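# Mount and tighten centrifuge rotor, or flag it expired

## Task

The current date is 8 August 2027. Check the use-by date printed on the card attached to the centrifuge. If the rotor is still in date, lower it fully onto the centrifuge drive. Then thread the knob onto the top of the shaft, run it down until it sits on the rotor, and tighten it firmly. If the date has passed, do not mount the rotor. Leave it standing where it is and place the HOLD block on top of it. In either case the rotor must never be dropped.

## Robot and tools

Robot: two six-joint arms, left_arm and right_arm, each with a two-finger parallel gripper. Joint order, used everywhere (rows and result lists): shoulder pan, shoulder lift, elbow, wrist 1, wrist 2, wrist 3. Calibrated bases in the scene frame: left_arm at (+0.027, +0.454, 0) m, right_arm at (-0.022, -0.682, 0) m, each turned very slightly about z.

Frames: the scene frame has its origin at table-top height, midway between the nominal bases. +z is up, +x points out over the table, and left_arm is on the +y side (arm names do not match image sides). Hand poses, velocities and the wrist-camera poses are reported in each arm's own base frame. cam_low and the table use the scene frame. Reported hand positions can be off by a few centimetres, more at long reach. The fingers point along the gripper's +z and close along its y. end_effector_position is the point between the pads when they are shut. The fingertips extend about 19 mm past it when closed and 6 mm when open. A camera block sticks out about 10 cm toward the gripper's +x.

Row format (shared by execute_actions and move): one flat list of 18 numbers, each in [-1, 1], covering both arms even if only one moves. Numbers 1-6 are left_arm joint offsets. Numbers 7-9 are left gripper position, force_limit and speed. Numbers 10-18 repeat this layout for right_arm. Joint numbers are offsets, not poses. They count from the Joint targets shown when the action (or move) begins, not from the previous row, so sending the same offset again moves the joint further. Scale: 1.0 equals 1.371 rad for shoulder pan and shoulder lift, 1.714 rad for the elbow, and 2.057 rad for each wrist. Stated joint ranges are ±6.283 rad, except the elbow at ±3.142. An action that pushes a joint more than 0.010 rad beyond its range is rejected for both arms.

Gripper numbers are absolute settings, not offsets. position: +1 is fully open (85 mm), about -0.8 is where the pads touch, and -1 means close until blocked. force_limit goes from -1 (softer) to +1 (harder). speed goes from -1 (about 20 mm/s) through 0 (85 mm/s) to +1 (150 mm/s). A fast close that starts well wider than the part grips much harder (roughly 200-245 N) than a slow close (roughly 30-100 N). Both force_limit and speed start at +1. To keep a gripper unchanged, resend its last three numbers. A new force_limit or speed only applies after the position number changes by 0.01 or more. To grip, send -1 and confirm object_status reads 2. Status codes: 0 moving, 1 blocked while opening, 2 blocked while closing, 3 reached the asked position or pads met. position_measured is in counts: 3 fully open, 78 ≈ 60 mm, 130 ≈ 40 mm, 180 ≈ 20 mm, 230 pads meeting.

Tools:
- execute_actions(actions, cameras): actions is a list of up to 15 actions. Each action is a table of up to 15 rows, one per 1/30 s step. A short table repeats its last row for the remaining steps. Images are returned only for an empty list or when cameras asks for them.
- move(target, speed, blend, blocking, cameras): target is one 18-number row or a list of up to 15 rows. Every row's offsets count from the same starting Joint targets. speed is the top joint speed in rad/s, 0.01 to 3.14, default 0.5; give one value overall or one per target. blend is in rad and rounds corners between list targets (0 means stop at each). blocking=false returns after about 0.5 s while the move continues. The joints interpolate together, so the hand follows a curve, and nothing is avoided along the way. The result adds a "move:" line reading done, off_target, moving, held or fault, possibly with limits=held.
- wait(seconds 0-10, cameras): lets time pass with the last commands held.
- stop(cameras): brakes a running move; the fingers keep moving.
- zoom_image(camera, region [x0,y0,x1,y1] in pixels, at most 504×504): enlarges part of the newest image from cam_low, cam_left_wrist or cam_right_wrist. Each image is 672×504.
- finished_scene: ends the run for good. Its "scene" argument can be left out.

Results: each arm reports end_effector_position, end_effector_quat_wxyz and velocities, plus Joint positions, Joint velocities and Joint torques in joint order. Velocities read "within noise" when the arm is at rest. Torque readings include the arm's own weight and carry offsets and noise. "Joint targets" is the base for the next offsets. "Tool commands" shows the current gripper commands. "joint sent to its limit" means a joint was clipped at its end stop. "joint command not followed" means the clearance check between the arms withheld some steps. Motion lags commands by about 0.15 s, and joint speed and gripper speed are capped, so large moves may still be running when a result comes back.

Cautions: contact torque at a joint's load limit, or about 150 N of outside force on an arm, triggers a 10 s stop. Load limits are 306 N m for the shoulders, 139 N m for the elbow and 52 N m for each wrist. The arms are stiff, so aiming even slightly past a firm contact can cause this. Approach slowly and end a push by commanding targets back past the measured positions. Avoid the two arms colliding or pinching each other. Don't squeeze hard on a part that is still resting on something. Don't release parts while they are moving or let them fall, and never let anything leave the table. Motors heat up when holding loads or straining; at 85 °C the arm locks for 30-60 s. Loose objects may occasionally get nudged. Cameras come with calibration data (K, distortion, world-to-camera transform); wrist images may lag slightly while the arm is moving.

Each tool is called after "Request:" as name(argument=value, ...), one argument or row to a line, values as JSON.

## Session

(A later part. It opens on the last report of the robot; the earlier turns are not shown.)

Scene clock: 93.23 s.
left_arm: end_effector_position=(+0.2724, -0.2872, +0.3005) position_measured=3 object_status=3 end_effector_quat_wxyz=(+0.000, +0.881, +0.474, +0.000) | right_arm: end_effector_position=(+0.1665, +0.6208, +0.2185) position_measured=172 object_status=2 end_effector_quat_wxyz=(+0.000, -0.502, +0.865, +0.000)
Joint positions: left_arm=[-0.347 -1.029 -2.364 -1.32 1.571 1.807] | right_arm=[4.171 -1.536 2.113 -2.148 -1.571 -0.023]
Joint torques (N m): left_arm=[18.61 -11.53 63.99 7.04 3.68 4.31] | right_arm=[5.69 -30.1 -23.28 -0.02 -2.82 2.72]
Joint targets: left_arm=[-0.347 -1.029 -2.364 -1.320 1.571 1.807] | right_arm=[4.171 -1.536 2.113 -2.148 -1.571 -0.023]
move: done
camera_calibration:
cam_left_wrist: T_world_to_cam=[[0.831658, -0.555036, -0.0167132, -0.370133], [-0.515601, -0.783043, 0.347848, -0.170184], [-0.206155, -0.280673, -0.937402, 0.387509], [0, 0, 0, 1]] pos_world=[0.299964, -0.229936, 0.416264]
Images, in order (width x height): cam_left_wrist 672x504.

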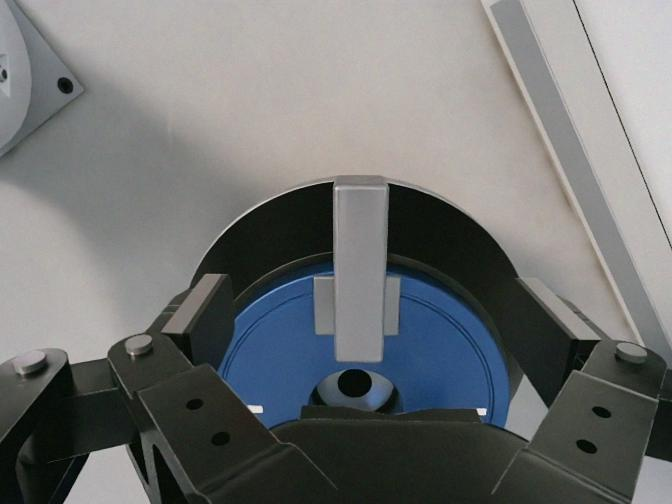

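Request:
move(
  target=[0,-0.04589,-0.06644,0.08595,0,0,1,0.1,-0.5,0,0,0,0,0,0,-1,0.1,-1],
  speed=0.15,
  cameras=["cam_left_wrist"],
)

Scene clock: 95.27 s.
left_arm: end_effector_position=(+0.2726, -0.2873, +0.2243) position_measured=3 object_status=3 end_effector_quat_wxyz=(+0.000, +0.881, +0.474, +0.000) | right_arm: end_effector_position=(+0.1665, +0.6208, +0.2185) position_measured=172 object_status=2 end_effector_quat_wxyz=(+0.000, -0.502, +0.865, +0.000)
Joint positions: left_arm=[-0.347 -1.092 -2.478 -1.143 1.571 1.807] | right_arm=[4.171 -1.536 2.113 -2.148 -1.571 -0.023]
Joint torques (N m): left_arm=[15.54 -6.67 60.8 5.78 3.26 4.68] | right_arm=[6.95 -30.48 -23.48 0.07 -2.9 2.77]
Joint targets: left_arm=[-0.347 -1.092 -2.478 -1.143 1.571 1.807] | right_arm=[4.171 -1.536 2.113 -2.148 -1.571 -0.023]
move: done
camera_calibration:
cam_left_wrist: T_world_to_cam=[[0.831641, -0.55506, -0.0167912, -0.371547], [-0.515591, -0.783029, 0.347896, -0.143591], [-0.206251, -0.280667, -0.937383, 0.316144], [0, 0, 0, 1]] pos_world=[0.300164, -0.229936, 0.340064]
Images, in order (width x height): cam_left_wrist 672x504.

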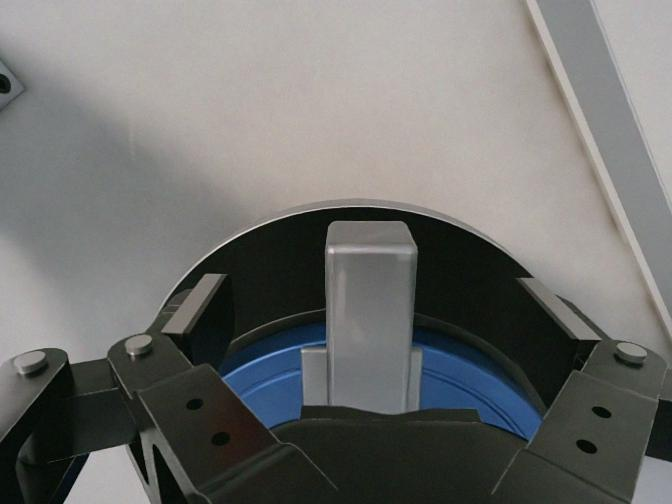

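Request:
move(
  target=[
    [0,0.0460,0.0665,-0.0860,0,0,1,0.1,-0.5,0,0,0,0,0,0,-1,0.1,-1],
    [-0.0015,0.0597,0.3234,-0.3090,0,0,1,0.1,-0.5,0,0,0,0,0,0,-1,0.1,-1],
    [0.0999,-0.6720,0.8295,-0.2430,0,0.3541,1,0.1,-0.5,0,0,0,0,0,0,-1,0.1,-1],
  ],
  speed=[0.3, 0.8, 0.8],
  blend=[0.05, 0.15, 0],
  cameras=["cam_low", "cam_left_wrist"],
)

Request:
zoom_image(
  camera="cam_left_wrist",
  region=[290, 180, 410, 340],
)

Scene clock: 98.77 s.
left_arm: end_effector_position=(+0.8930, -0.3720, +0.5126) position_measured=3 object_status=3 end_effector_quat_wxyz=(+0.000, +0.980, +0.197, +0.000) | right_arm: end_effector_position=(+0.1665, +0.6208, +0.2185) position_measured=172 object_status=2 end_effector_quat_wxyz=(+0.000, -0.502, +0.865, +0.000)
Joint positions: left_arm=[-0.21 -2.013 -1.056 -1.643 1.571 2.535] | right_arm=[4.171 -1.536 2.113 -2.148 -1.571 -0.023]
Joint torques (N m): left_arm=[21.45 95.36 95.49 5.99 3.19 4.37] | right_arm=[6.47 -30.36 -23.18 -0.04 -2.57 2.82]
Joint targets: left_arm=[-0.210 -2.013 -1.056 -1.643 1.571 2.535] | right_arm=[4.171 -1.536 2.113 -2.148 -1.571 -0.023]
move: done
camera_calibration:
cam_left_wrist: T_world_to_cam=[[0.380986, -0.924429, -0.0167597, -0.664656], [-0.864698, -0.362669, 0.347516, 0.47797], [-0.327333, -0.117907, -0.937524, 0.859398], [0, 0, 0, 1]] pos_world=[0.947833, -0.339753, 0.628464]
Images, in order (width x height): cam_low 672x504, cam_left_wrist 672x504.

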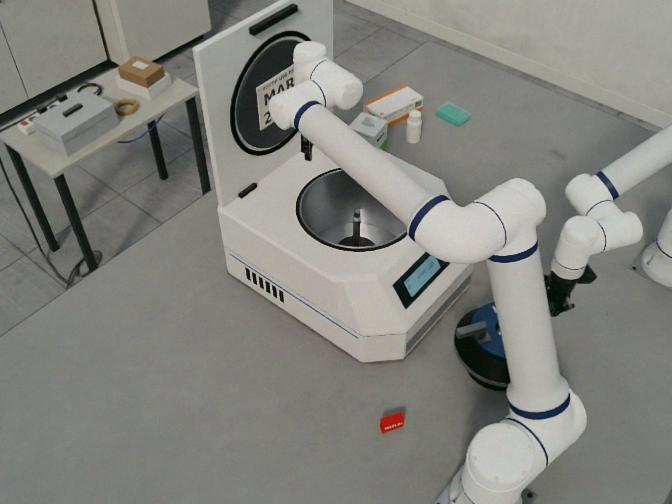

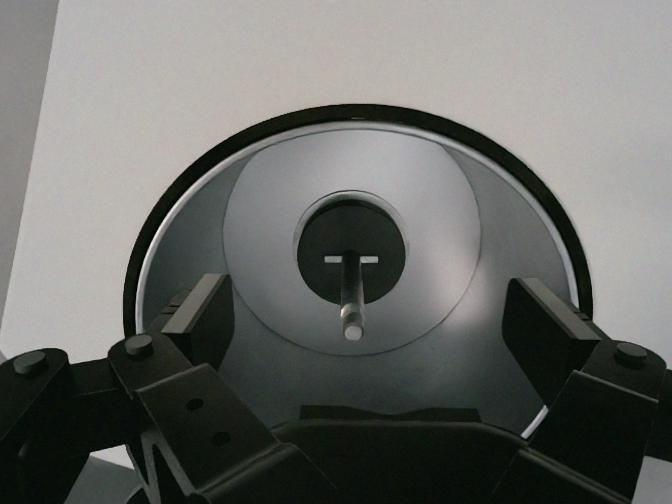

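Scaled by 3.150.

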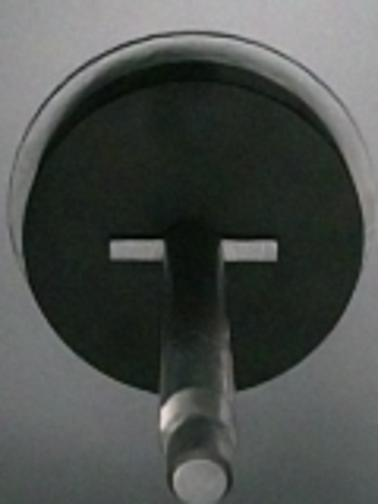

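Request:
move(
  target=[
    [-0.1003,0.7252,-0.4993,-0.0675,0,-0.3539,1,0.1,-0.5,0,0,0,0,0,0,-1,0.1,-1],
    [-0.0999,0.7177,-0.7631,0.1570,0,-0.3539,1,0.1,-0.5,0,0,0,0,0,0,-1,0.1,-1],
    [-0.0999,0.6718,-0.8296,0.2431,0,-0.3539,1,0.1,-0.5,0,0,0,0,0,0,-1,0.1,-1],
  ],
  speed=[0.9, 0.6, 0.2],
  blend=[0.12, 0.04, 0],
  cameras=["cam_left_wrist", "cam_right_wrist"],
)

Scene clock: 104.37 s.
left_arm: end_effector_position=(+0.2726, -0.2873, +0.2241) position_measured=3 object_status=3 end_effector_quat_wxyz=(+0.000, +0.881, +0.474, +0.000) | right_arm: end_effector_position=(+0.1665, +0.6208, +0.2185) position_measured=172 object_status=2 end_effector_quat_wxyz=(+0.000, -0.502, +0.865, +0.000)
Joint positions: left_arm=[-0.347 -1.092 -2.478 -1.143 1.571 1.807] | right_arm=[4.171 -1.536 2.113 -2.148 -1.571 -0.023]
Joint torques (N m): left_arm=[17.54 -7.94 58.87 5.91 2.62 -4.42] | right_arm=[5.9 -29.35 -23.24 0 -2.79 2.67]
Joint targets: left_arm=[-0.347 -1.092 -2.478 -1.143 1.571 1.807] | right_arm=[4.171 -1.536 2.113 -2.148 -1.571 -0.023]
move: done
camera_calibration:
cam_left_wrist: T_world_to_cam=[[0.83138, -0.555445, -0.017003, -0.371487], [-0.515893, -0.782829, 0.347899, -0.143421], [-0.206549, -0.280464, -0.937378, 0.316184], [0, 0, 0, 1]] pos_world=[0.300165, -0.229936, 0.339964]
cam_right_wrist: T_world_to_cam=[[-0.874511, 0.484903, -0.00998219, -0.146815], [0.45209, 0.82244, 0.345263, -0.638769], [0.175629, 0.297423, -0.938453, 0.121189], [0, 0, 0, 1]] pos_world=[0.139105, 0.560496, 0.332808]
Images, in order (width x height): cam_left_wrist 672x504, cam_right_wrist 672x504.

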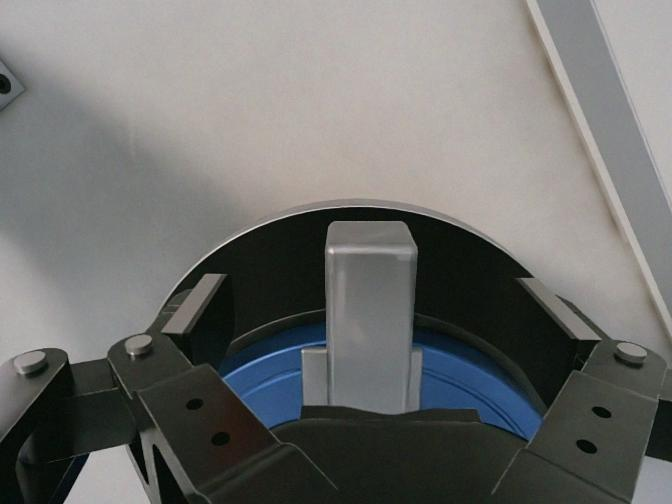

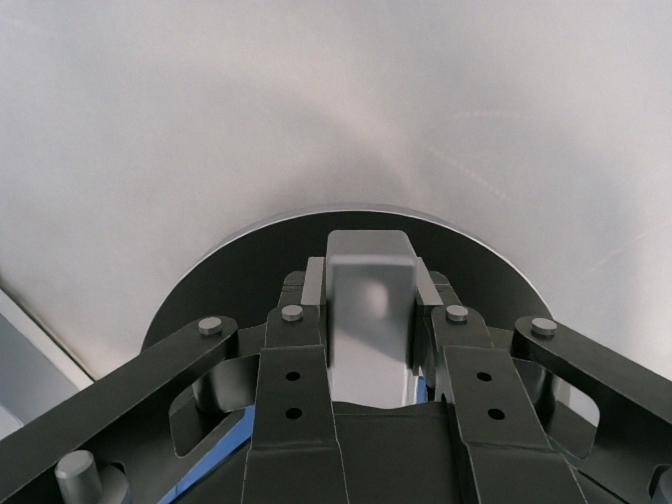

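Request:
move(
  target=[0, 0, 0, 0, 0, 0, -1, 0.1, -1, 0, 0, 0, 0, 0, 0, -1, 0.1, -1],
  cameras=[],
)

Request:
wait(
  seconds=0.4,
  cameras=["cam_left_wrist"],
)

Scene clock: 109.10 s.
left_arm: end_effector_position=(+0.2726, -0.2873, +0.2240) position_measured=172 object_status=0 end_effector_quat_wxyz=(+0.000, +0.881, +0.474, +0.000) | right_arm: end_effector_position=(+0.1665, +0.6208, +0.2185) position_measured=172 object_status=2 end_effector_quat_wxyz=(+0.000, -0.502, +0.865, +0.000)
Joint positions: left_arm=[-0.347 -1.092 -2.478 -1.143 1.571 1.807] | right_arm=[4.171 -1.536 2.113 -2.148 -1.571 -0.023]
Joint torques (N m): left_arm=[8.46 -7.59 65.61 6.36 2.58 -2.88] | right_arm=[6.21 -29.07 -23.25 -0.13 -2.78 2.64]
Joint targets: left_arm=[-0.347 -1.092 -2.478 -1.143 1.571 1.807] | right_arm=[4.171 -1.536 2.113 -2.148 -1.571 -0.023]
move: done
No camera images: "cameras" was empty.

Scene clock: 109.50 s.
left_arm: end_effector_position=(+0.2726, -0.2873, +0.2240) position_measured=172 object_status=2 end_effector_quat_wxyz=(+0.000, +0.881, +0.474, +0.000) | right_arm: end_effector_position=(+0.1665, +0.6208, +0.2185) position_measured=172 object_status=2 end_effector_quat_wxyz=(+0.000, -0.502, +0.865, +0.000)
Joint positions: left_arm=[-0.347 -1.092 -2.478 -1.143 1.571 1.807] | right_arm=[4.171 -1.536 2.113 -2.148 -1.571 -0.023]
Joint torques (N m): left_arm=[7.51 -8.2 68.86 6.15 2.23 -1] | right_arm=[6.6 -29.32 -22.94 -0.3 -2.71 2.86]
Joint targets: left_arm=[-0.347 -1.092 -2.478 -1.143 1.571 1.807] | right_arm=[4.171 -1.536 2.113 -2.148 -1.571 -0.023]
Tool commands: left_gripper/position=-1.0 left_gripper/force_limit=+0.1 left_gripper/speed=-1.0 right_gripper/position=-1.0 right_gripper/force_limit=+0.1 right_gripper/speed=-1.0
wait: 0.40 s; at rest by 0.17 s
camera_calibration:
cam_left_wrist: T_world_to_cam=[[0.831408, -0.555402, -0.017022, -0.371483], [-0.515847, -0.782859, 0.347898, -0.143372], [-0.206549, -0.280465, -0.937378, 0.315997], [0, 0, 0, 1]] pos_world=[0.300165, -0.229936, 0.339764]
Images, in order (width x height): cam_left_wrist 672x504.

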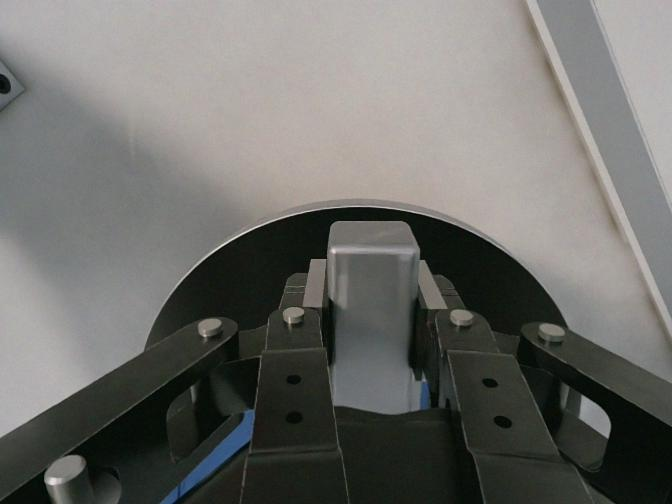

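Request:
move(
  target=[
    [0,0.02764,0.03407,-0.04682,0,0,-1,0.1,-1,0,-0.02815,-0.02491,0.03972,0,0,-1,0.1,-1],
    [0,0.05040,0.07905,-0.09947,0,0,-1,0.1,-1,0,-0.05682,-0.05922,0.08736,0,0,-1,0.1,-1],
    [0,0.06506,0.12614,-0.14847,0,0,-1,0.1,-1,0,-0.07914,-0.09691,0.13369,0,0,-1,0.1,-1],
    [0,0.07155,0.17538,-0.19383,0,0,-1,0.1,-1,0,-0.09533,-0.13810,0.17876,0,0,-1,0.1,-1],
    [0,0.06988,0.22678,-0.23554,0,0,-1,0.1,-1,0,-0.10518,-0.18273,0.22256,0,0,-1,0.1,-1],
    [0,0.06426,0.27824,-0.27467,0,0,-1,0.1,-1,0,-0.10999,-0.22882,0.26412,0,0,-1,0.1,-1],
    [0,0.05325,0.33034,-0.31079,0,0,-1,0.1,-1,0,-0.10926,-0.27701,0.30384,0,0,-1,0.1,-1],
  ],
  speed=[0.06, 0.15, 0.15, 0.15, 0.15, 0.15, 0.15],
  blend=[0.01, 0.02, 0.02, 0.02, 0.02, 0.02, 0],
  cameras=["all"],
)

Scene clock: 115.67 s.
left_arm: end_effector_position=(+0.2724, -0.2872, +0.5585) position_measured=172 object_status=2 end_effector_quat_wxyz=(+0.000, +0.881, +0.474, +0.000) | right_arm: end_effector_position=(+0.1664, +0.6206, +0.5534) position_measured=172 object_status=2 end_effector_quat_wxyz=(+0.000, -0.502, +0.865, +0.000)
Joint positions: left_arm=[-0.347 -1.019 -1.912 -1.782 1.571 1.807] | right_arm=[4.171 -1.686 1.638 -1.523 -1.571 -0.023]
Joint torques (N m): left_arm=[8.57 -2.22 131.25 7.42 5.81 3.62] | right_arm=[5.78 -47.5 -65.06 1.95 0.83 1.38]
Joint targets: left_arm=[-0.347 -1.019 -1.912 -1.782 1.571 1.807] | right_arm=[4.171 -1.686 1.638 -1.523 -1.571 -0.023]
move: done
camera_calibration:
cam_left_wrist: T_world_to_cam=[[0.83138, -0.555445, -0.017003, -0.365718], [-0.515893, -0.782829, 0.347899, -0.25981], [-0.206549, -0.280464, -0.937378, 0.629623], [0, 0, 0, 1]] pos_world=[0.300065, -0.229936, 0.674364]
cam_right_wrist: T_world_to_cam=[[-0.8745, 0.484923, -0.00994114, -0.143591], [0.452186, 0.822534, 0.344915, -0.753975], [0.175434, 0.297133, -0.938581, 0.435848], [0, 0, 0, 1]] pos_world=[0.138905, 0.560296, 0.667709]

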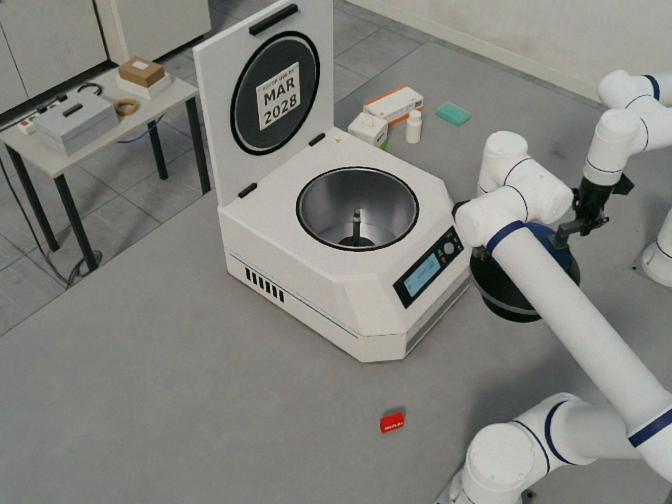

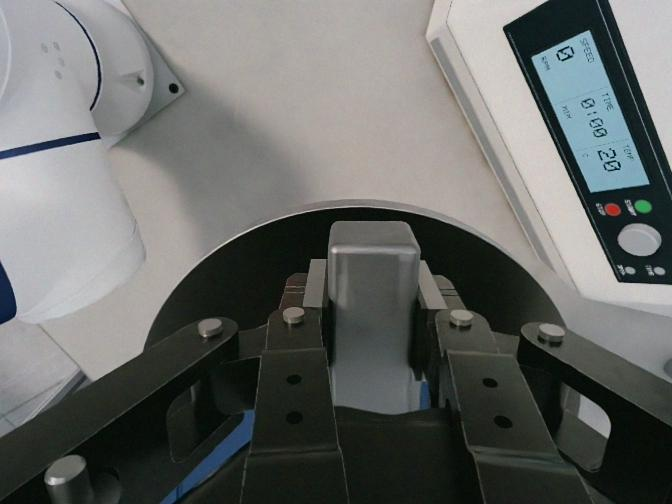

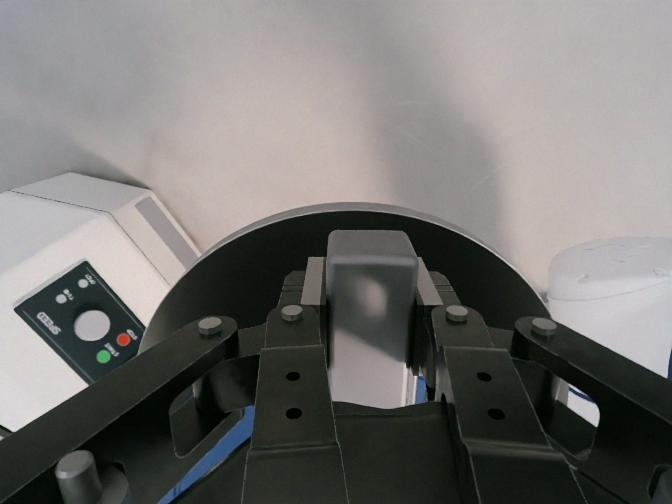

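Request:
move(
  target=[
    [0.01682,-0.04325,0.01554,0.01588,0,0.02901,-1,0.1,-1,-0.02911,0.01407,-0.01002,-0.00096,0,-0.00117,-1,0.1,-1],
    [0.03115,-0.08686,0.03338,0.03008,0,0.05638,-1,0.1,-1,-0.05667,0.02982,-0.02148,-0.00188,0,-0.00130,-1,0.1,-1],
    [0.04325,-0.13080,0.05356,0.04256,0,0.08227,-1,0.1,-1,-0.08274,0.04720,-0.03445,-0.00265,0,-0.00044,-1,0.1,-1],
    [0.05336,-0.17504,0.07609,0.05327,0,0.10685,-1,0.1,-1,-0.10737,0.06617,-0.04901,-0.00317,0,0.00139,-1,0.1,-1],
    [0.06174,-0.21955,0.10100,0.06218,0,0.13029,-1,0.1,-1,-0.13062,0.08668,-0.06522,-0.00333,0,0.00414,-1,0.1,-1],
    [0.06864,-0.26429,0.12832,0.06923,0,0.15274,-1,0.1,-1,-0.15254,0.10867,-0.08317,-0.00303,0,0.00777,-1,0.1,-1],
    [0.07425,-0.30929,0.15813,0.07438,0,0.17434,-1,0.1,-1,-0.17318,0.13214,-0.10295,-0.00219,0,0.01226,-1,0.1,-1],
    [0.07894,-0.35435,0.19029,0.07762,0,0.19532,-1,0.1,-1,-0.19260,0.15695,-0.12456,-0.00072,0,0.01756,-1,0.1,-1],
    [0.08319,-0.39909,0.22446,0.07896,0,0.21601,-1,0.1,-1,-0.21083,0.18291,-0.14790,0.00142,0,0.02366,-1,0.1,-1],
    [0.08687,-0.44405,0.26125,0.07827,0,0.23632,-1,0.1,-1,-0.22794,0.21022,-0.17332,0.00440,0,0.03049,-1,0.1,-1],
    [0.08995,-0.48961,0.30109,0.07544,0,0.25623,-1,0.1,-1,-0.24402,0.23901,-0.20110,0.00837,0,0.03802,-1,0.1,-1],
    [0.09256,-0.53592,0.34417,0.07041,0,0.27582,-1,0.1,-1,-0.25911,0.26931,-0.23141,0.01343,0,0.04620,-1,0.1,-1],
    [0.09480,-0.58319,0.39074,0.06310,0,0.29517,-1,0.1,-1,-0.27329,0.30117,-0.26443,0.01971,0,0.05499,-1,0.1,-1],
    [0.09677,-0.63160,0.44107,0.05344,0,0.31434,-1,0.1,-1,-0.28662,0.33464,-0.30034,0.02732,0,0.06435,-1,0.1,-1],
    [0.10024,-0.73267,0.55400,0.02671,0,0.35236,-1,0.1,-1,-0.31098,0.40663,-0.38162,0.04706,0,0.08459,-1,0.1,-1],
  ],
  speed=0.15,
  blend=0.02,
  cameras=["all"],
)

Scene clock: 125.17 s.
left_arm: end_effector_position=(+0.8933, -0.3716, +0.5569) position_measured=172 object_status=2 end_effector_quat_wxyz=(+0.000, +0.980, +0.199, +0.000) | right_arm: end_effector_position=(+0.6789, +0.6825, +0.5532) position_measured=172 object_status=2 end_effector_quat_wxyz=(+0.000, -0.224, +0.975, +0.000)
Joint positions: left_arm=[-0.21 -2.024 -0.962 -1.727 1.571 2.532] | right_arm=[3.744 -1.128 0.984 -1.426 -1.571 0.151]
Joint torques (N m): left_arm=[97.32 111.31 143.63 18.4 11.01 5.12] | right_arm=[0.81 -113.37 -60.43 20.09 0.67 5.44]
Joint targets: left_arm=[-0.210 -2.024 -0.962 -1.727 1.571 2.532] | right_arm=[3.744 -1.128 0.984 -1.426 -1.571 0.151]
move: done
camera_calibration:
cam_left_wrist: T_world_to_cam=[[0.38422, -0.923078, -0.0173838, -0.665657], [-0.86307, -0.365801, 0.348282, 0.459931], [-0.327851, -0.118813, -0.937228, 0.901083], [0, 0, 0, 1]] pos_world=[0.948132, -0.339149, 0.672763]
cam_right_wrist: T_world_to_cam=[[-0.447572, 0.894191, -0.0100991, -0.294425], [0.837814, 0.423248, 0.344861, -1.02586], [0.312646, 0.145889, -0.938599, 0.337419], [0, 0, 0, 1]] pos_world=[0.622214, 0.648242, 0.667509]

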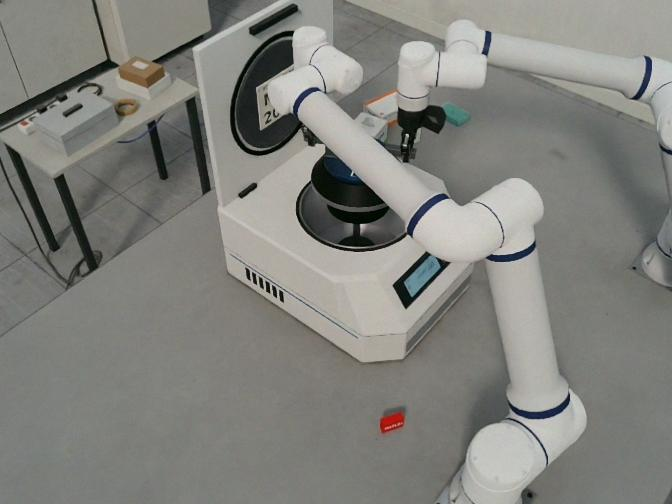

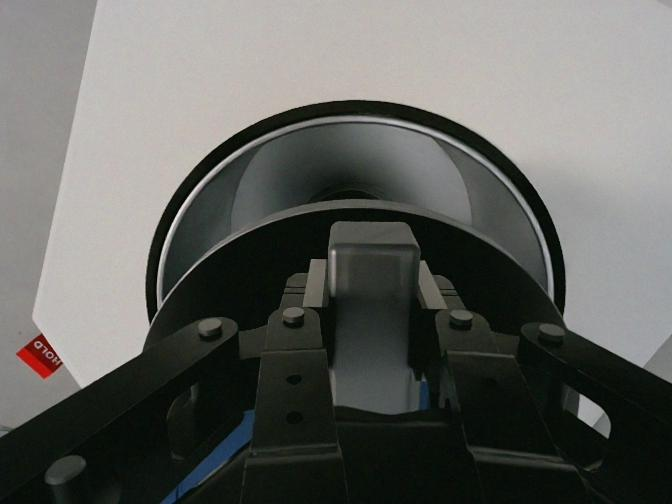

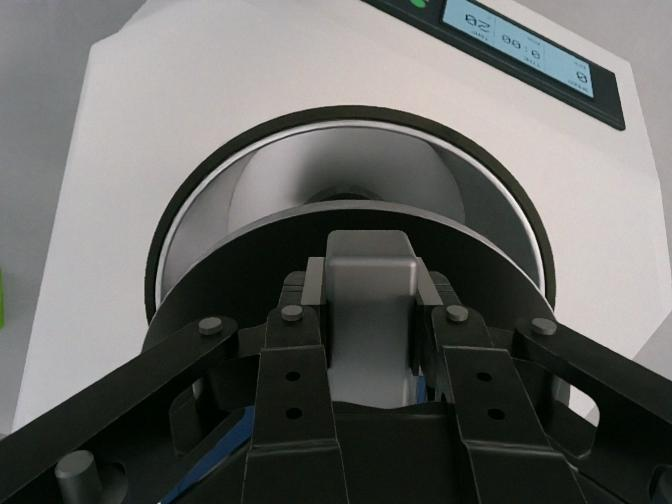

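Request:
move(
  target=[-0.00054, 0.00098, -0.00115, 0.00031, 0, 0, -1, 0.1, -1, 0, 0, 0, 0, 0, 0, -1, 0.1, -1],
  speed=0.05,
  cameras=[],
)

Scene clock: 127.10 s.
left_arm: end_effector_position=(+0.8926, -0.3720, +0.5569) position_measured=172 object_status=2 end_effector_quat_wxyz=(+0.000, +0.980, +0.198, +0.000) | right_arm: end_effector_position=(+0.6789, +0.6825, +0.5531) position_measured=172 object_status=2 end_effector_quat_wxyz=(+0.000, -0.224, +0.975, +0.000)
Joint positions: left_arm=[-0.21 -2.023 -0.964 -1.726 1.571 2.532] | right_arm=[3.744 -1.128 0.984 -1.426 -1.571 0.151]
Joint torques (N m): left_arm=[40.9 153.42 109.52 17.76 10.28 5.09] | right_arm=[-0.32 -113.97 -62.08 4.94 2.2 5.12]
Joint targets: left_arm=[-0.211 -2.023 -0.964 -1.726 1.571 2.532] | right_arm=[3.744 -1.128 0.984 -1.426 -1.571 0.151]
move: done
No camera images: "cameras" was empty.

Request:
move(
  target=[-0.00022, 0.0004, -0.00046, 0.00012, 0, 0, -1, 0.1, -1, 0, 0, 0, 0, 0, 0, -1, 0.1, -1],
  speed=0.05,
  cameras=[],
)

Scene clock: 128.00 s.
left_arm: end_effector_position=(+0.8921, -0.3723, +0.5569) position_measured=172 object_status=2 end_effector_quat_wxyz=(+0.000, +0.980, +0.198, +0.000) | right_arm: end_effector_position=(+0.6789, +0.6825, +0.5531) position_measured=172 object_status=2 end_effector_quat_wxyz=(+0.000, -0.224, +0.975, +0.000)
Joint positions: left_arm=[-0.211 -2.022 -0.965 -1.726 1.571 2.532] | right_arm=[3.744 -1.128 0.984 -1.426 -1.571 0.151]
Joint torques (N m): left_arm=[21.38 161.25 104.46 14.33 6.65 5] | right_arm=[-0.49 -113.19 -62.25 -5.25 1.36 4.63]
Joint targets: left_arm=[-0.211 -2.022 -0.965 -1.726 1.571 2.532] | right_arm=[3.744 -1.128 0.984 -1.426 -1.571 0.151]
move: done
No camera images: "cameras" was empty.

Request:
wait(
  seconds=0.1,
  cameras=["all"],
)

Request:
zoom_image(
  camera="cam_low",
  region=[290, 130, 430, 260],
)

Scene clock: 128.27 s.
left_arm: end_effector_position=(+0.8921, -0.3723, +0.5569) position_measured=172 object_status=2 end_effector_quat_wxyz=(+0.000, +0.980, +0.198, +0.000) | right_arm: end_effector_position=(+0.6789, +0.6825, +0.5531) position_measured=172 object_status=2 end_effector_quat_wxyz=(+0.000, -0.224, +0.975, +0.000)
Joint positions: left_arm=[-0.211 -2.022 -0.965 -1.726 1.571 2.532] | right_arm=[3.744 -1.128 0.984 -1.426 -1.571 0.151]
Joint torques (N m): left_arm=[20.26 159.17 105.8 14.2 5.26 4.63] | right_arm=[0.97 -112.8 -61.57 -6.78 1.05 4.58]
Joint targets: left_arm=[-0.211 -2.022 -0.965 -1.726 1.571 2.532] | right_arm=[3.744 -1.128 0.984 -1.426 -1.571 0.151]
Tool commands: left_gripper/position=-1.0 left_gripper/force_limit=+0.1 left_gripper/speed=-1.0 right_gripper/position=-1.0 right_gripper/force_limit=+0.1 right_gripper/speed=-1.0
wait: 0.10 s; at rest from the start
camera_calibration:
cam_left_wrist: T_world_to_cam=[[0.383238, -0.923485, -0.0174222, -0.665119], [-0.863479, -0.364905, 0.348206, 0.459346], [-0.327921, -0.118402, -0.937256, 0.900819], [0, 0, 0, 1]] pos_world=[0.946933, -0.339951, 0.672763]
cam_right_wrist: T_world_to_cam=[[-0.447476, 0.89424, -0.0100101, -0.294577], [0.837899, 0.423142, 0.344785, -1.0258], [0.312556, 0.145895, -0.938628, 0.337491], [0, 0, 0, 1]] pos_world=[0.622214, 0.648243, 0.667509]

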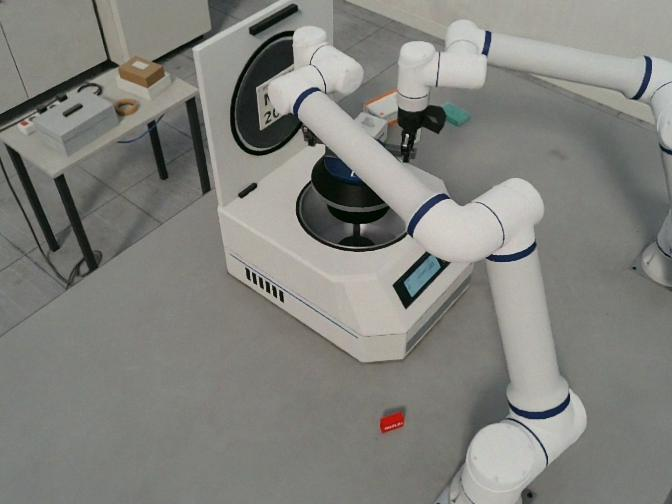

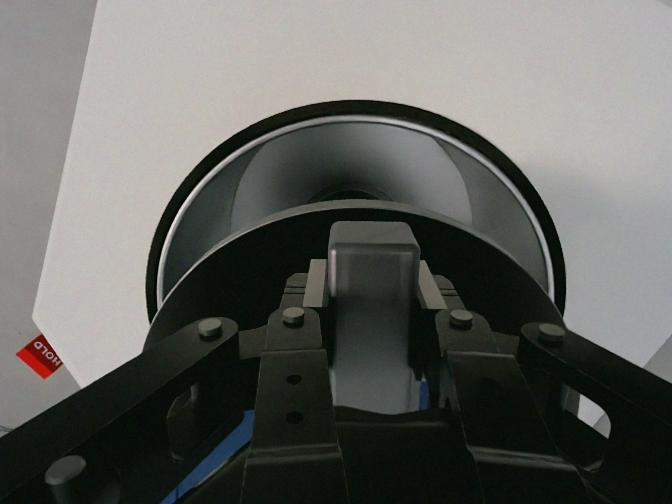

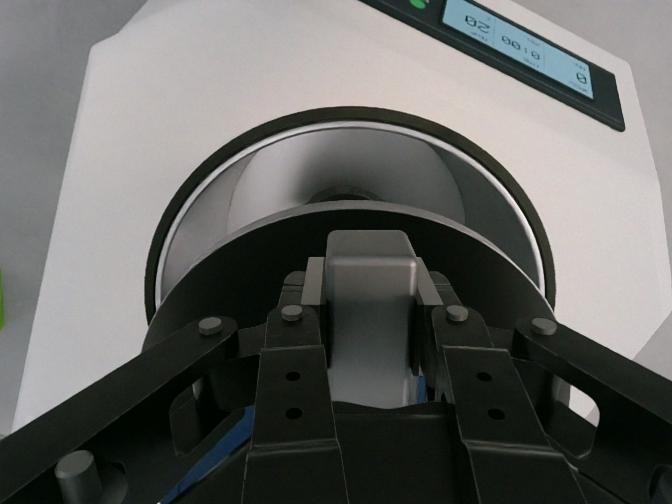

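Scaled by 3.600.

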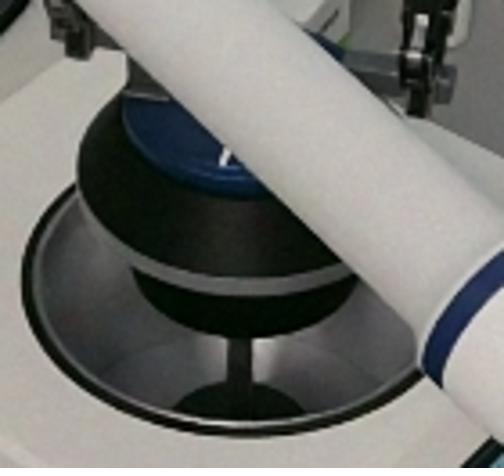

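Request:
zoom_image(
  camera="cam_low",
  region=[320, 190, 400, 255],
)

Request:
zoom_image(
  camera="cam_low",
  region=[305, 150, 405, 230],
)

Scaled by 6.300.

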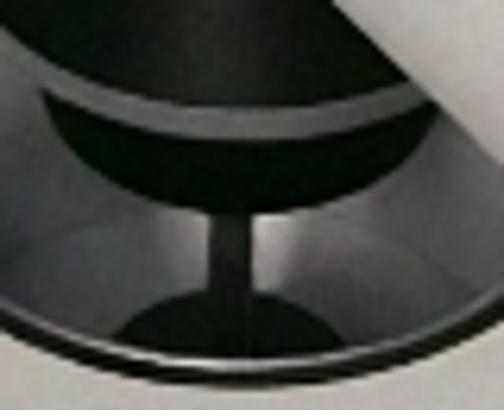

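Scaled by 5.040.

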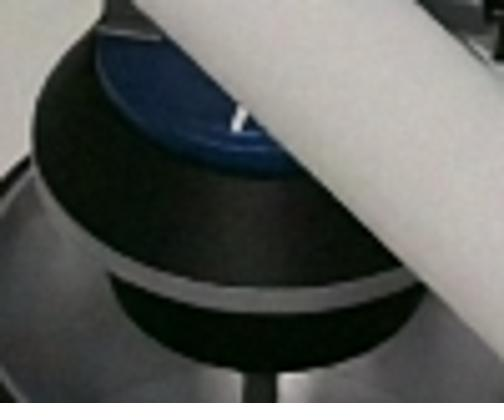

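Request:
move(
  target=[0, 0.00597, -0.0430, 0.03185, 0, 0, -1, 0.1, -1, 0, -0.00541, 0.04227, -0.03161, 0, 0, -1, 0.1, -1],
  speed=0.06,
  cameras=["cam_low"],
)

Request:
zoom_image(
  camera="cam_low",
  region=[300, 150, 420, 260],
)

Scene clock: 131.93 s.
left_arm: end_effector_position=(+0.8921, -0.3723, +0.5221) position_measured=172 object_status=2 end_effector_quat_wxyz=(+0.000, +0.980, +0.198, +0.000) | right_arm: end_effector_position=(+0.6790, +0.6825, +0.5183) position_measured=172 object_status=2 end_effector_quat_wxyz=(+0.000, -0.224, +0.975, +0.000)
Joint positions: left_arm=[-0.211 -2.014 -1.038 -1.661 1.571 2.532] | right_arm=[3.744 -1.136 1.056 -1.491 -1.571 0.151]
Joint torques (N m): left_arm=[21.12 163.54 107.17 13.5 3.61 4.51] | right_arm=[0.9 -117.97 -51.11 -11.41 -2.74 2.97]
Joint targets: left_arm=[-0.211 -2.014 -1.038 -1.661 1.571 2.532] | right_arm=[3.744 -1.136 1.057 -1.491 -1.571 0.151]
move: done
Images, in order (width x height): cam_low 672x504.

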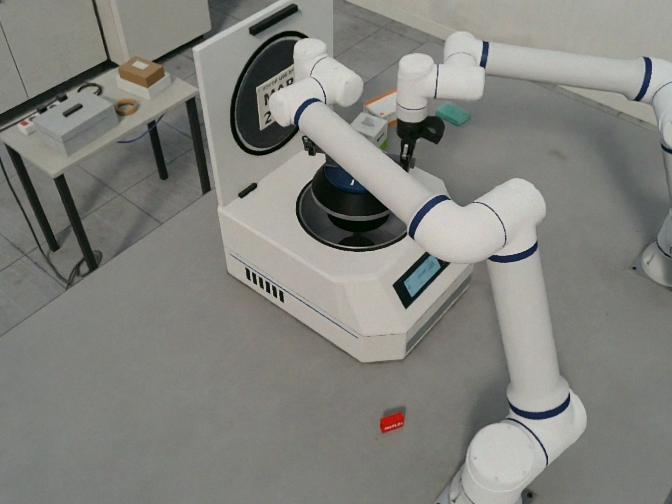

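Scaled by 4.200.

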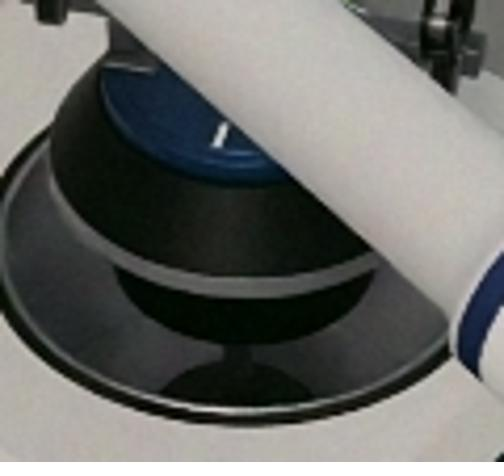

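Request:
move(
  target=[0, 0.00196, -0.02278, 0.01768, 0, 0, -1, 0.1, -1, 0, -0.00169, 0.02243, -0.01756, 0, 0, -1, 0.1, -1],
  speed=0.03,
  cameras=[],
)

Scene clock: 133.77 s.
left_arm: end_effector_position=(+0.8921, -0.3723, +0.5021) position_measured=172 object_status=2 end_effector_quat_wxyz=(+0.000, +0.980, +0.198, +0.000) | right_arm: end_effector_position=(+0.6789, +0.6825, +0.4983) position_measured=172 object_status=2 end_effector_quat_wxyz=(+0.000, -0.224, +0.975, +0.000)
Joint positions: left_arm=[-0.211 -2.011 -1.077 -1.624 1.571 2.532] | right_arm=[3.744 -1.138 1.095 -1.527 -1.571 0.151]
Joint torques (N m): left_arm=[22.12 163.42 107.2 11.66 3.55 4.81] | right_arm=[0 -117.22 -51.52 -11.43 -2.74 2.11]
Joint targets: left_arm=[-0.211 -2.011 -1.077 -1.624 1.571 2.532] | right_arm=[3.744 -1.138 1.095 -1.527 -1.571 0.151]
move: done
No camera images: "cameras" was empty.

Request:
move(
  target=[0, 0.00078, -0.01623, 0.0130, 0, 0, -1, 0.1, -1, 0, -0.00059, 0.01601, -0.01295, 0, 0, -1, 0.1, -1],
  speed=0.03,
  cameras=[],
)

Scene clock: 135.33 s.
left_arm: end_effector_position=(+0.8921, -0.3723, +0.4871) position_measured=172 object_status=2 end_effector_quat_wxyz=(+0.000, +0.980, +0.198, +0.000) | right_arm: end_effector_position=(+0.6789, +0.6825, +0.4833) position_measured=172 object_status=2 end_effector_quat_wxyz=(+0.000, -0.224, +0.975, +0.000)
Joint positions: left_arm=[-0.211 -2.01 -1.105 -1.598 1.571 2.532] | right_arm=[3.744 -1.139 1.122 -1.554 -1.571 0.151]
Joint torques (N m): left_arm=[19.08 166.21 104.65 12.7 3.51 4.73] | right_arm=[0.83 -117.17 -50.69 -12.31 -2.72 1.39]
Joint targets: left_arm=[-0.211 -2.010 -1.105 -1.597 1.571 2.532] | right_arm=[3.744 -1.139 1.122 -1.554 -1.571 0.151]
move: done
No camera images: "cameras" was empty.

Request:
move(
  target=[0, 0.00019, -0.02063, 0.01706, 0, 0, -1, 0.1, -1, 0, 0.00004, 0.02036, -0.01699, 0, 0, -1, 0.1, -1],
  speed=0.03,
  cameras=["all"],
)

Scene clock: 137.07 s.
left_arm: end_effector_position=(+0.8921, -0.3723, +0.4671) position_measured=172 object_status=2 end_effector_quat_wxyz=(+0.000, +0.980, +0.198, +0.000) | right_arm: end_effector_position=(+0.6790, +0.6825, +0.4633) position_measured=172 object_status=2 end_effector_quat_wxyz=(+0.000, -0.224, +0.975, +0.000)
Joint positions: left_arm=[-0.211 -2.01 -1.14 -1.562 1.571 2.532] | right_arm=[3.744 -1.139 1.157 -1.588 -1.571 0.151]
Joint torques (N m): left_arm=[13.6 79.8 33.12 1.71 3.79 4.5] | right_arm=[-0.03 -154.25 -58.86 3.32 1.47 0.54]
Joint targets: left_arm=[-0.211 -2.010 -1.141 -1.562 1.571 2.532] | right_arm=[3.744 -1.139 1.157 -1.589 -1.571 0.151]
move: done
camera_calibration:
cam_left_wrist: T_world_to_cam=[[0.383266, -0.923475, -0.0173362, -0.666757], [-0.863457, -0.364895, 0.348273, 0.490558], [-0.327948, -0.118512, -0.937233, 0.816628], [0, 0, 0, 1]] pos_world=[0.946933, -0.339951, 0.582963]
cam_right_wrist: T_world_to_cam=[[-0.447432, 0.89426, -0.0101355, -0.295445], [0.837886, 0.423135, 0.344824, -0.994812], [0.312651, 0.145793, -0.938613, 0.253106], [0, 0, 0, 1]] pos_world=[0.622214, 0.648243, 0.577609]

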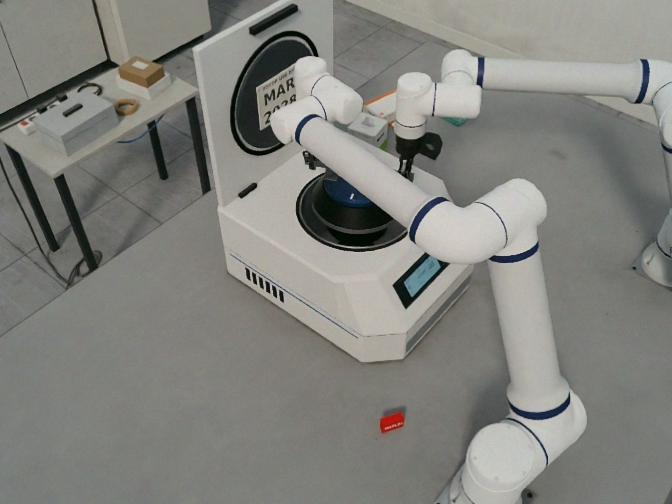

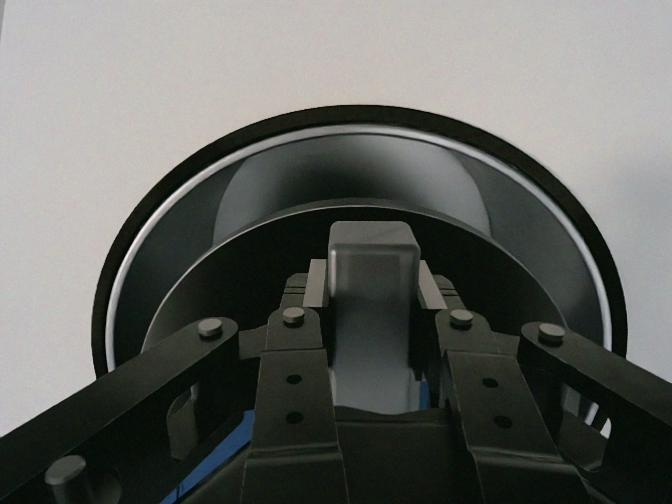

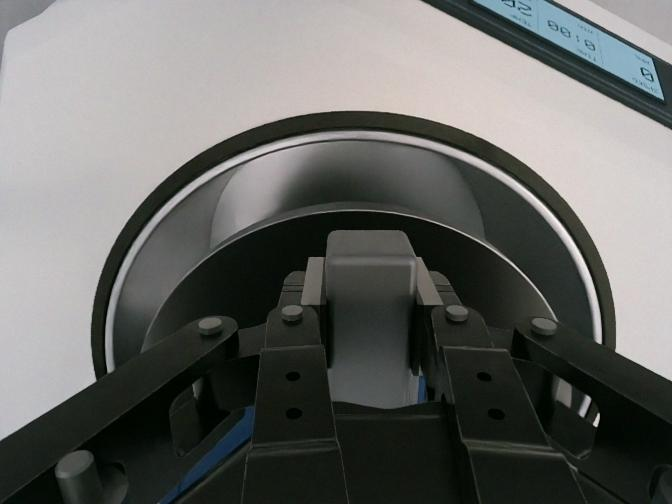

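Request:
move(
  target=[0, 0, 0.01022, -0.00852, 0, 0, -1, 0.1, -1, 0, -0.00012, -0.01008, 0.00848, 0, 0, -1, 0.1, -1],
  speed=0.03,
  cameras=[],
)

Scene clock: 139.93 s.
left_arm: end_effector_position=(+0.8921, -0.3723, +0.4769) position_measured=172 object_status=2 end_effector_quat_wxyz=(+0.000, +0.980, +0.198, +0.000) | right_arm: end_effector_position=(+0.6789, +0.6825, +0.4732) position_measured=172 object_status=2 end_effector_quat_wxyz=(+0.000, -0.224, +0.975, +0.000)
Joint positions: left_arm=[-0.211 -2.01 -1.123 -1.58 1.571 2.532] | right_arm=[3.744 -1.139 1.14 -1.571 -1.571 0.151]
Joint torques (N m): left_arm=[3.12 140.03 94.04 -0.53 -1.48 4.76] | right_arm=[1.28 -149.3 -87.84 1.16 1.78 -0.83]
Joint targets: left_arm=[-0.211 -2.010 -1.123 -1.580 1.571 2.532] | right_arm=[3.744 -1.139 1.140 -1.571 -1.571 0.151]
move: done
No camera images: "cameras" was empty.

Request:
move(
  target=[0.00154, -0.00141, 0.00164, -0.00043, 0, 0.00103, -1, 0.1, -1, 0.00034, 0.0033, -0.00383, 0.00099, 0, 0.00022, -1, 0.1, -1],
  speed=0.03,
  cameras=["cam_left_wrist", "cam_right_wrist"],
)

Scene clock: 140.97 s.
left_arm: end_effector_position=(+0.8939, -0.3707, +0.4769) position_measured=172 object_status=2 end_effector_quat_wxyz=(+0.000, +0.980, +0.198, +0.000) | right_arm: end_effector_position=(+0.6806, +0.6842, +0.4733) position_measured=172 object_status=2 end_effector_quat_wxyz=(+0.000, -0.224, +0.975, +0.000)
Joint positions: left_arm=[-0.209 -2.012 -1.12 -1.581 1.571 2.534] | right_arm=[3.745 -1.135 1.134 -1.569 -1.571 0.152]
Joint torques (N m): left_arm=[22.09 139.06 126.51 4.52 -0.13 5.31] | right_arm=[8.1 -90.32 -72.77 -9.59 0.55 4.68]
Joint targets: left_arm=[-0.209 -2.012 -1.120 -1.581 1.571 2.534] | right_arm=[3.745 -1.134 1.133 -1.569 -1.571 0.152]
move: done
camera_calibration:
cam_left_wrist: T_world_to_cam=[[0.383256, -0.923477, -0.0174571, -0.665813], [-0.863348, -0.364891, 0.348548, 0.489017], [-0.328246, -0.118512, -0.937128, 0.826709], [0, 0, 0, 1]] pos_world=[0.948733, -0.338451, 0.592663]
cam_right_wrist: T_world_to_cam=[[-0.447497, 0.894229, -0.0100671, -0.296081], [0.837854, 0.423168, 0.344862, -1.00046], [0.312646, 0.14589, -0.938599, 0.261739], [0, 0, 0, 1]] pos_world=[0.623914, 0.649943, 0.587709]
Images, in order (width x height): cam_left_wrist 672x504, cam_right_wrist 672x504.

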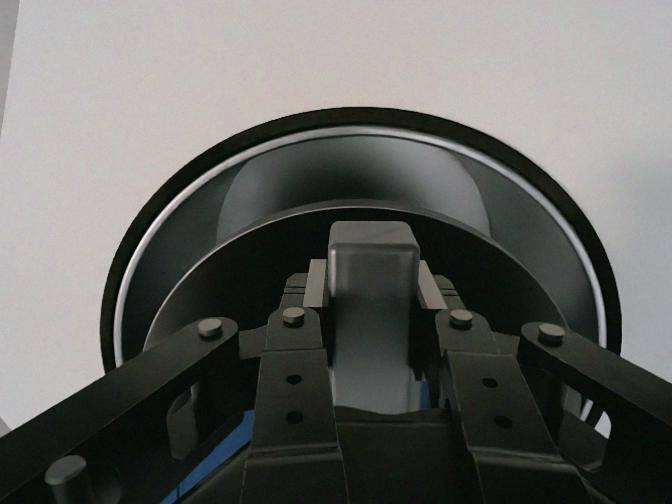

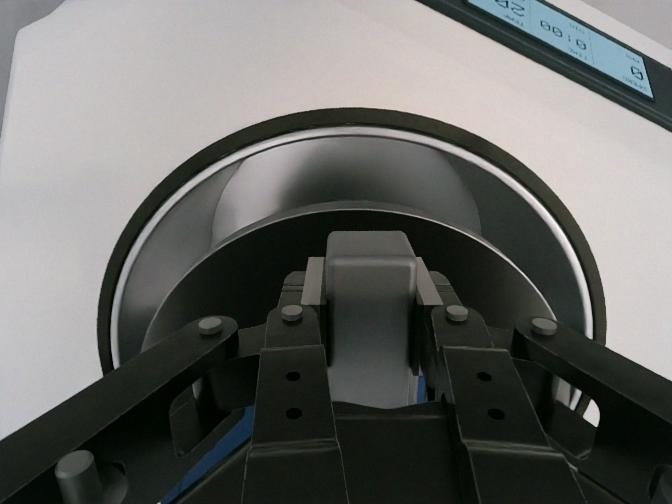

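Request:
move(
  target=[0, 0, -0.00515, 0.00429, 0, 0, -1, 0.1, -1, 0, 0, 0.00507, -0.00424, 0, 0, -1, 0.1, -1],
  speed=0.02,
  cameras=[],
)

Request:
move(
  target=[0, 0, -0.00515, 0.00429, 0, 0, -1, 0.1, -1, 0, 0, 0.00507, -0.00424, 0, 0, -1, 0.1, -1],
  speed=0.02,
  cameras=[],
)

Scene clock: 142.00 s.
left_arm: end_effector_position=(+0.8940, -0.3707, +0.4721) position_measured=172 object_status=2 end_effector_quat_wxyz=(+0.000, +0.980, +0.198, +0.000) | right_arm: end_effector_position=(+0.6807, +0.6842, +0.4684) position_measured=172 object_status=2 end_effector_quat_wxyz=(+0.000, -0.224, +0.975, +0.000)
Joint positions: left_arm=[-0.209 -2.012 -1.129 -1.572 1.571 2.534] | right_arm=[3.745 -1.134 1.142 -1.578 -1.571 0.152]
Joint torques (N m): left_arm=[23.24 162.94 101.83 8.86 3.75 4.99] | right_arm=[2.05 -93.82 -53.54 -19.4 -0.77 3.79]
Joint targets: left_arm=[-0.209 -2.012 -1.129 -1.572 1.571 2.534] | right_arm=[3.745 -1.134 1.142 -1.578 -1.571 0.152]
move: done
No camera images: "cameras" was empty.

Scene clock: 142.70 s.
left_arm: end_effector_position=(+0.8940, -0.3707, +0.4671) position_measured=172 object_status=2 end_effector_quat_wxyz=(+0.000, +0.980, +0.198, +0.000) | right_arm: end_effector_position=(+0.6806, +0.6842, +0.4634) position_measured=172 object_status=2 end_effector_quat_wxyz=(+0.000, -0.224, +0.975, +0.000)
Joint positions: left_arm=[-0.209 -2.012 -1.138 -1.563 1.571 2.534] | right_arm=[3.745 -1.134 1.151 -1.586 -1.571 0.152]
Joint torques (N m): left_arm=[22.12 169.15 101.71 9.4 3.98 4.4] | right_arm=[-0.83 -99.53 -54.56 -19.22 -1.6 2.82]
Joint targets: left_arm=[-0.209 -2.012 -1.138 -1.563 1.571 2.534] | right_arm=[3.745 -1.134 1.151 -1.587 -1.571 0.152]
move: done
No camera images: "cameras" was empty.

Request:
move(
  target=[0, -0.00011, -0.00498, 0.00422, 0, 0, -1, 0.1, -1, 0, 0.00018, 0.0049, -0.0042, 0, 0, -1, 0.1, -1],
  speed=0.02,
  cameras=[],
)

Request:
move(
  target=[0, -0.00011, -0.00498, 0.00422, 0, 0, -1, 0.1, -1, 0, 0.00018, 0.0049, -0.0042, 0, 0, -1, 0.1, -1],
  speed=0.02,
  cameras=[],
)

Scene clock: 143.73 s.
left_arm: end_effector_position=(+0.8940, -0.3707, +0.4621) position_measured=172 object_status=2 end_effector_quat_wxyz=(+0.000, +0.980, +0.198, +0.000) | right_arm: end_effector_position=(+0.6807, +0.6842, +0.4584) position_measured=172 object_status=2 end_effector_quat_wxyz=(+0.000, -0.224, +0.975, +0.000)
Joint positions: left_arm=[-0.209 -2.012 -1.146 -1.555 1.571 2.534] | right_arm=[3.745 -1.134 1.159 -1.595 -1.571 0.152]
Joint torques (N m): left_arm=[21.89 141.47 99.39 8.43 3.87 3.42] | right_arm=[-6.62 -89.1 -54.66 -20.05 -2.41 1.56]
Joint targets: left_arm=[-0.209 -2.012 -1.146 -1.554 1.571 2.534] | right_arm=[3.745 -1.134 1.159 -1.595 -1.571 0.152]
move: done
No camera images: "cameras" was empty.

Scene clock: 144.43 s.
left_arm: end_effector_position=(+0.8940, -0.3707, +0.4570) position_measured=172 object_status=2 end_effector_quat_wxyz=(+0.000, +0.980, +0.198, +0.000) | right_arm: end_effector_position=(+0.6807, +0.6842, +0.4534) position_measured=172 object_status=2 end_effector_quat_wxyz=(+0.000, -0.224, +0.975, +0.000)
Joint positions: left_arm=[-0.209 -2.012 -1.155 -1.546 1.571 2.534] | right_arm=[3.745 -1.134 1.167 -1.604 -1.571 0.152]
Joint torques (N m): left_arm=[21.31 143.02 98.05 8.29 3.59 2.68] | right_arm=[-10.43 -89.76 -54.73 -19.56 -2.73 0.6]
Joint targets: left_arm=[-0.209 -2.012 -1.155 -1.546 1.571 2.534] | right_arm=[3.745 -1.134 1.168 -1.604 -1.571 0.152]
move: done
No camera images: "cameras" was empty.


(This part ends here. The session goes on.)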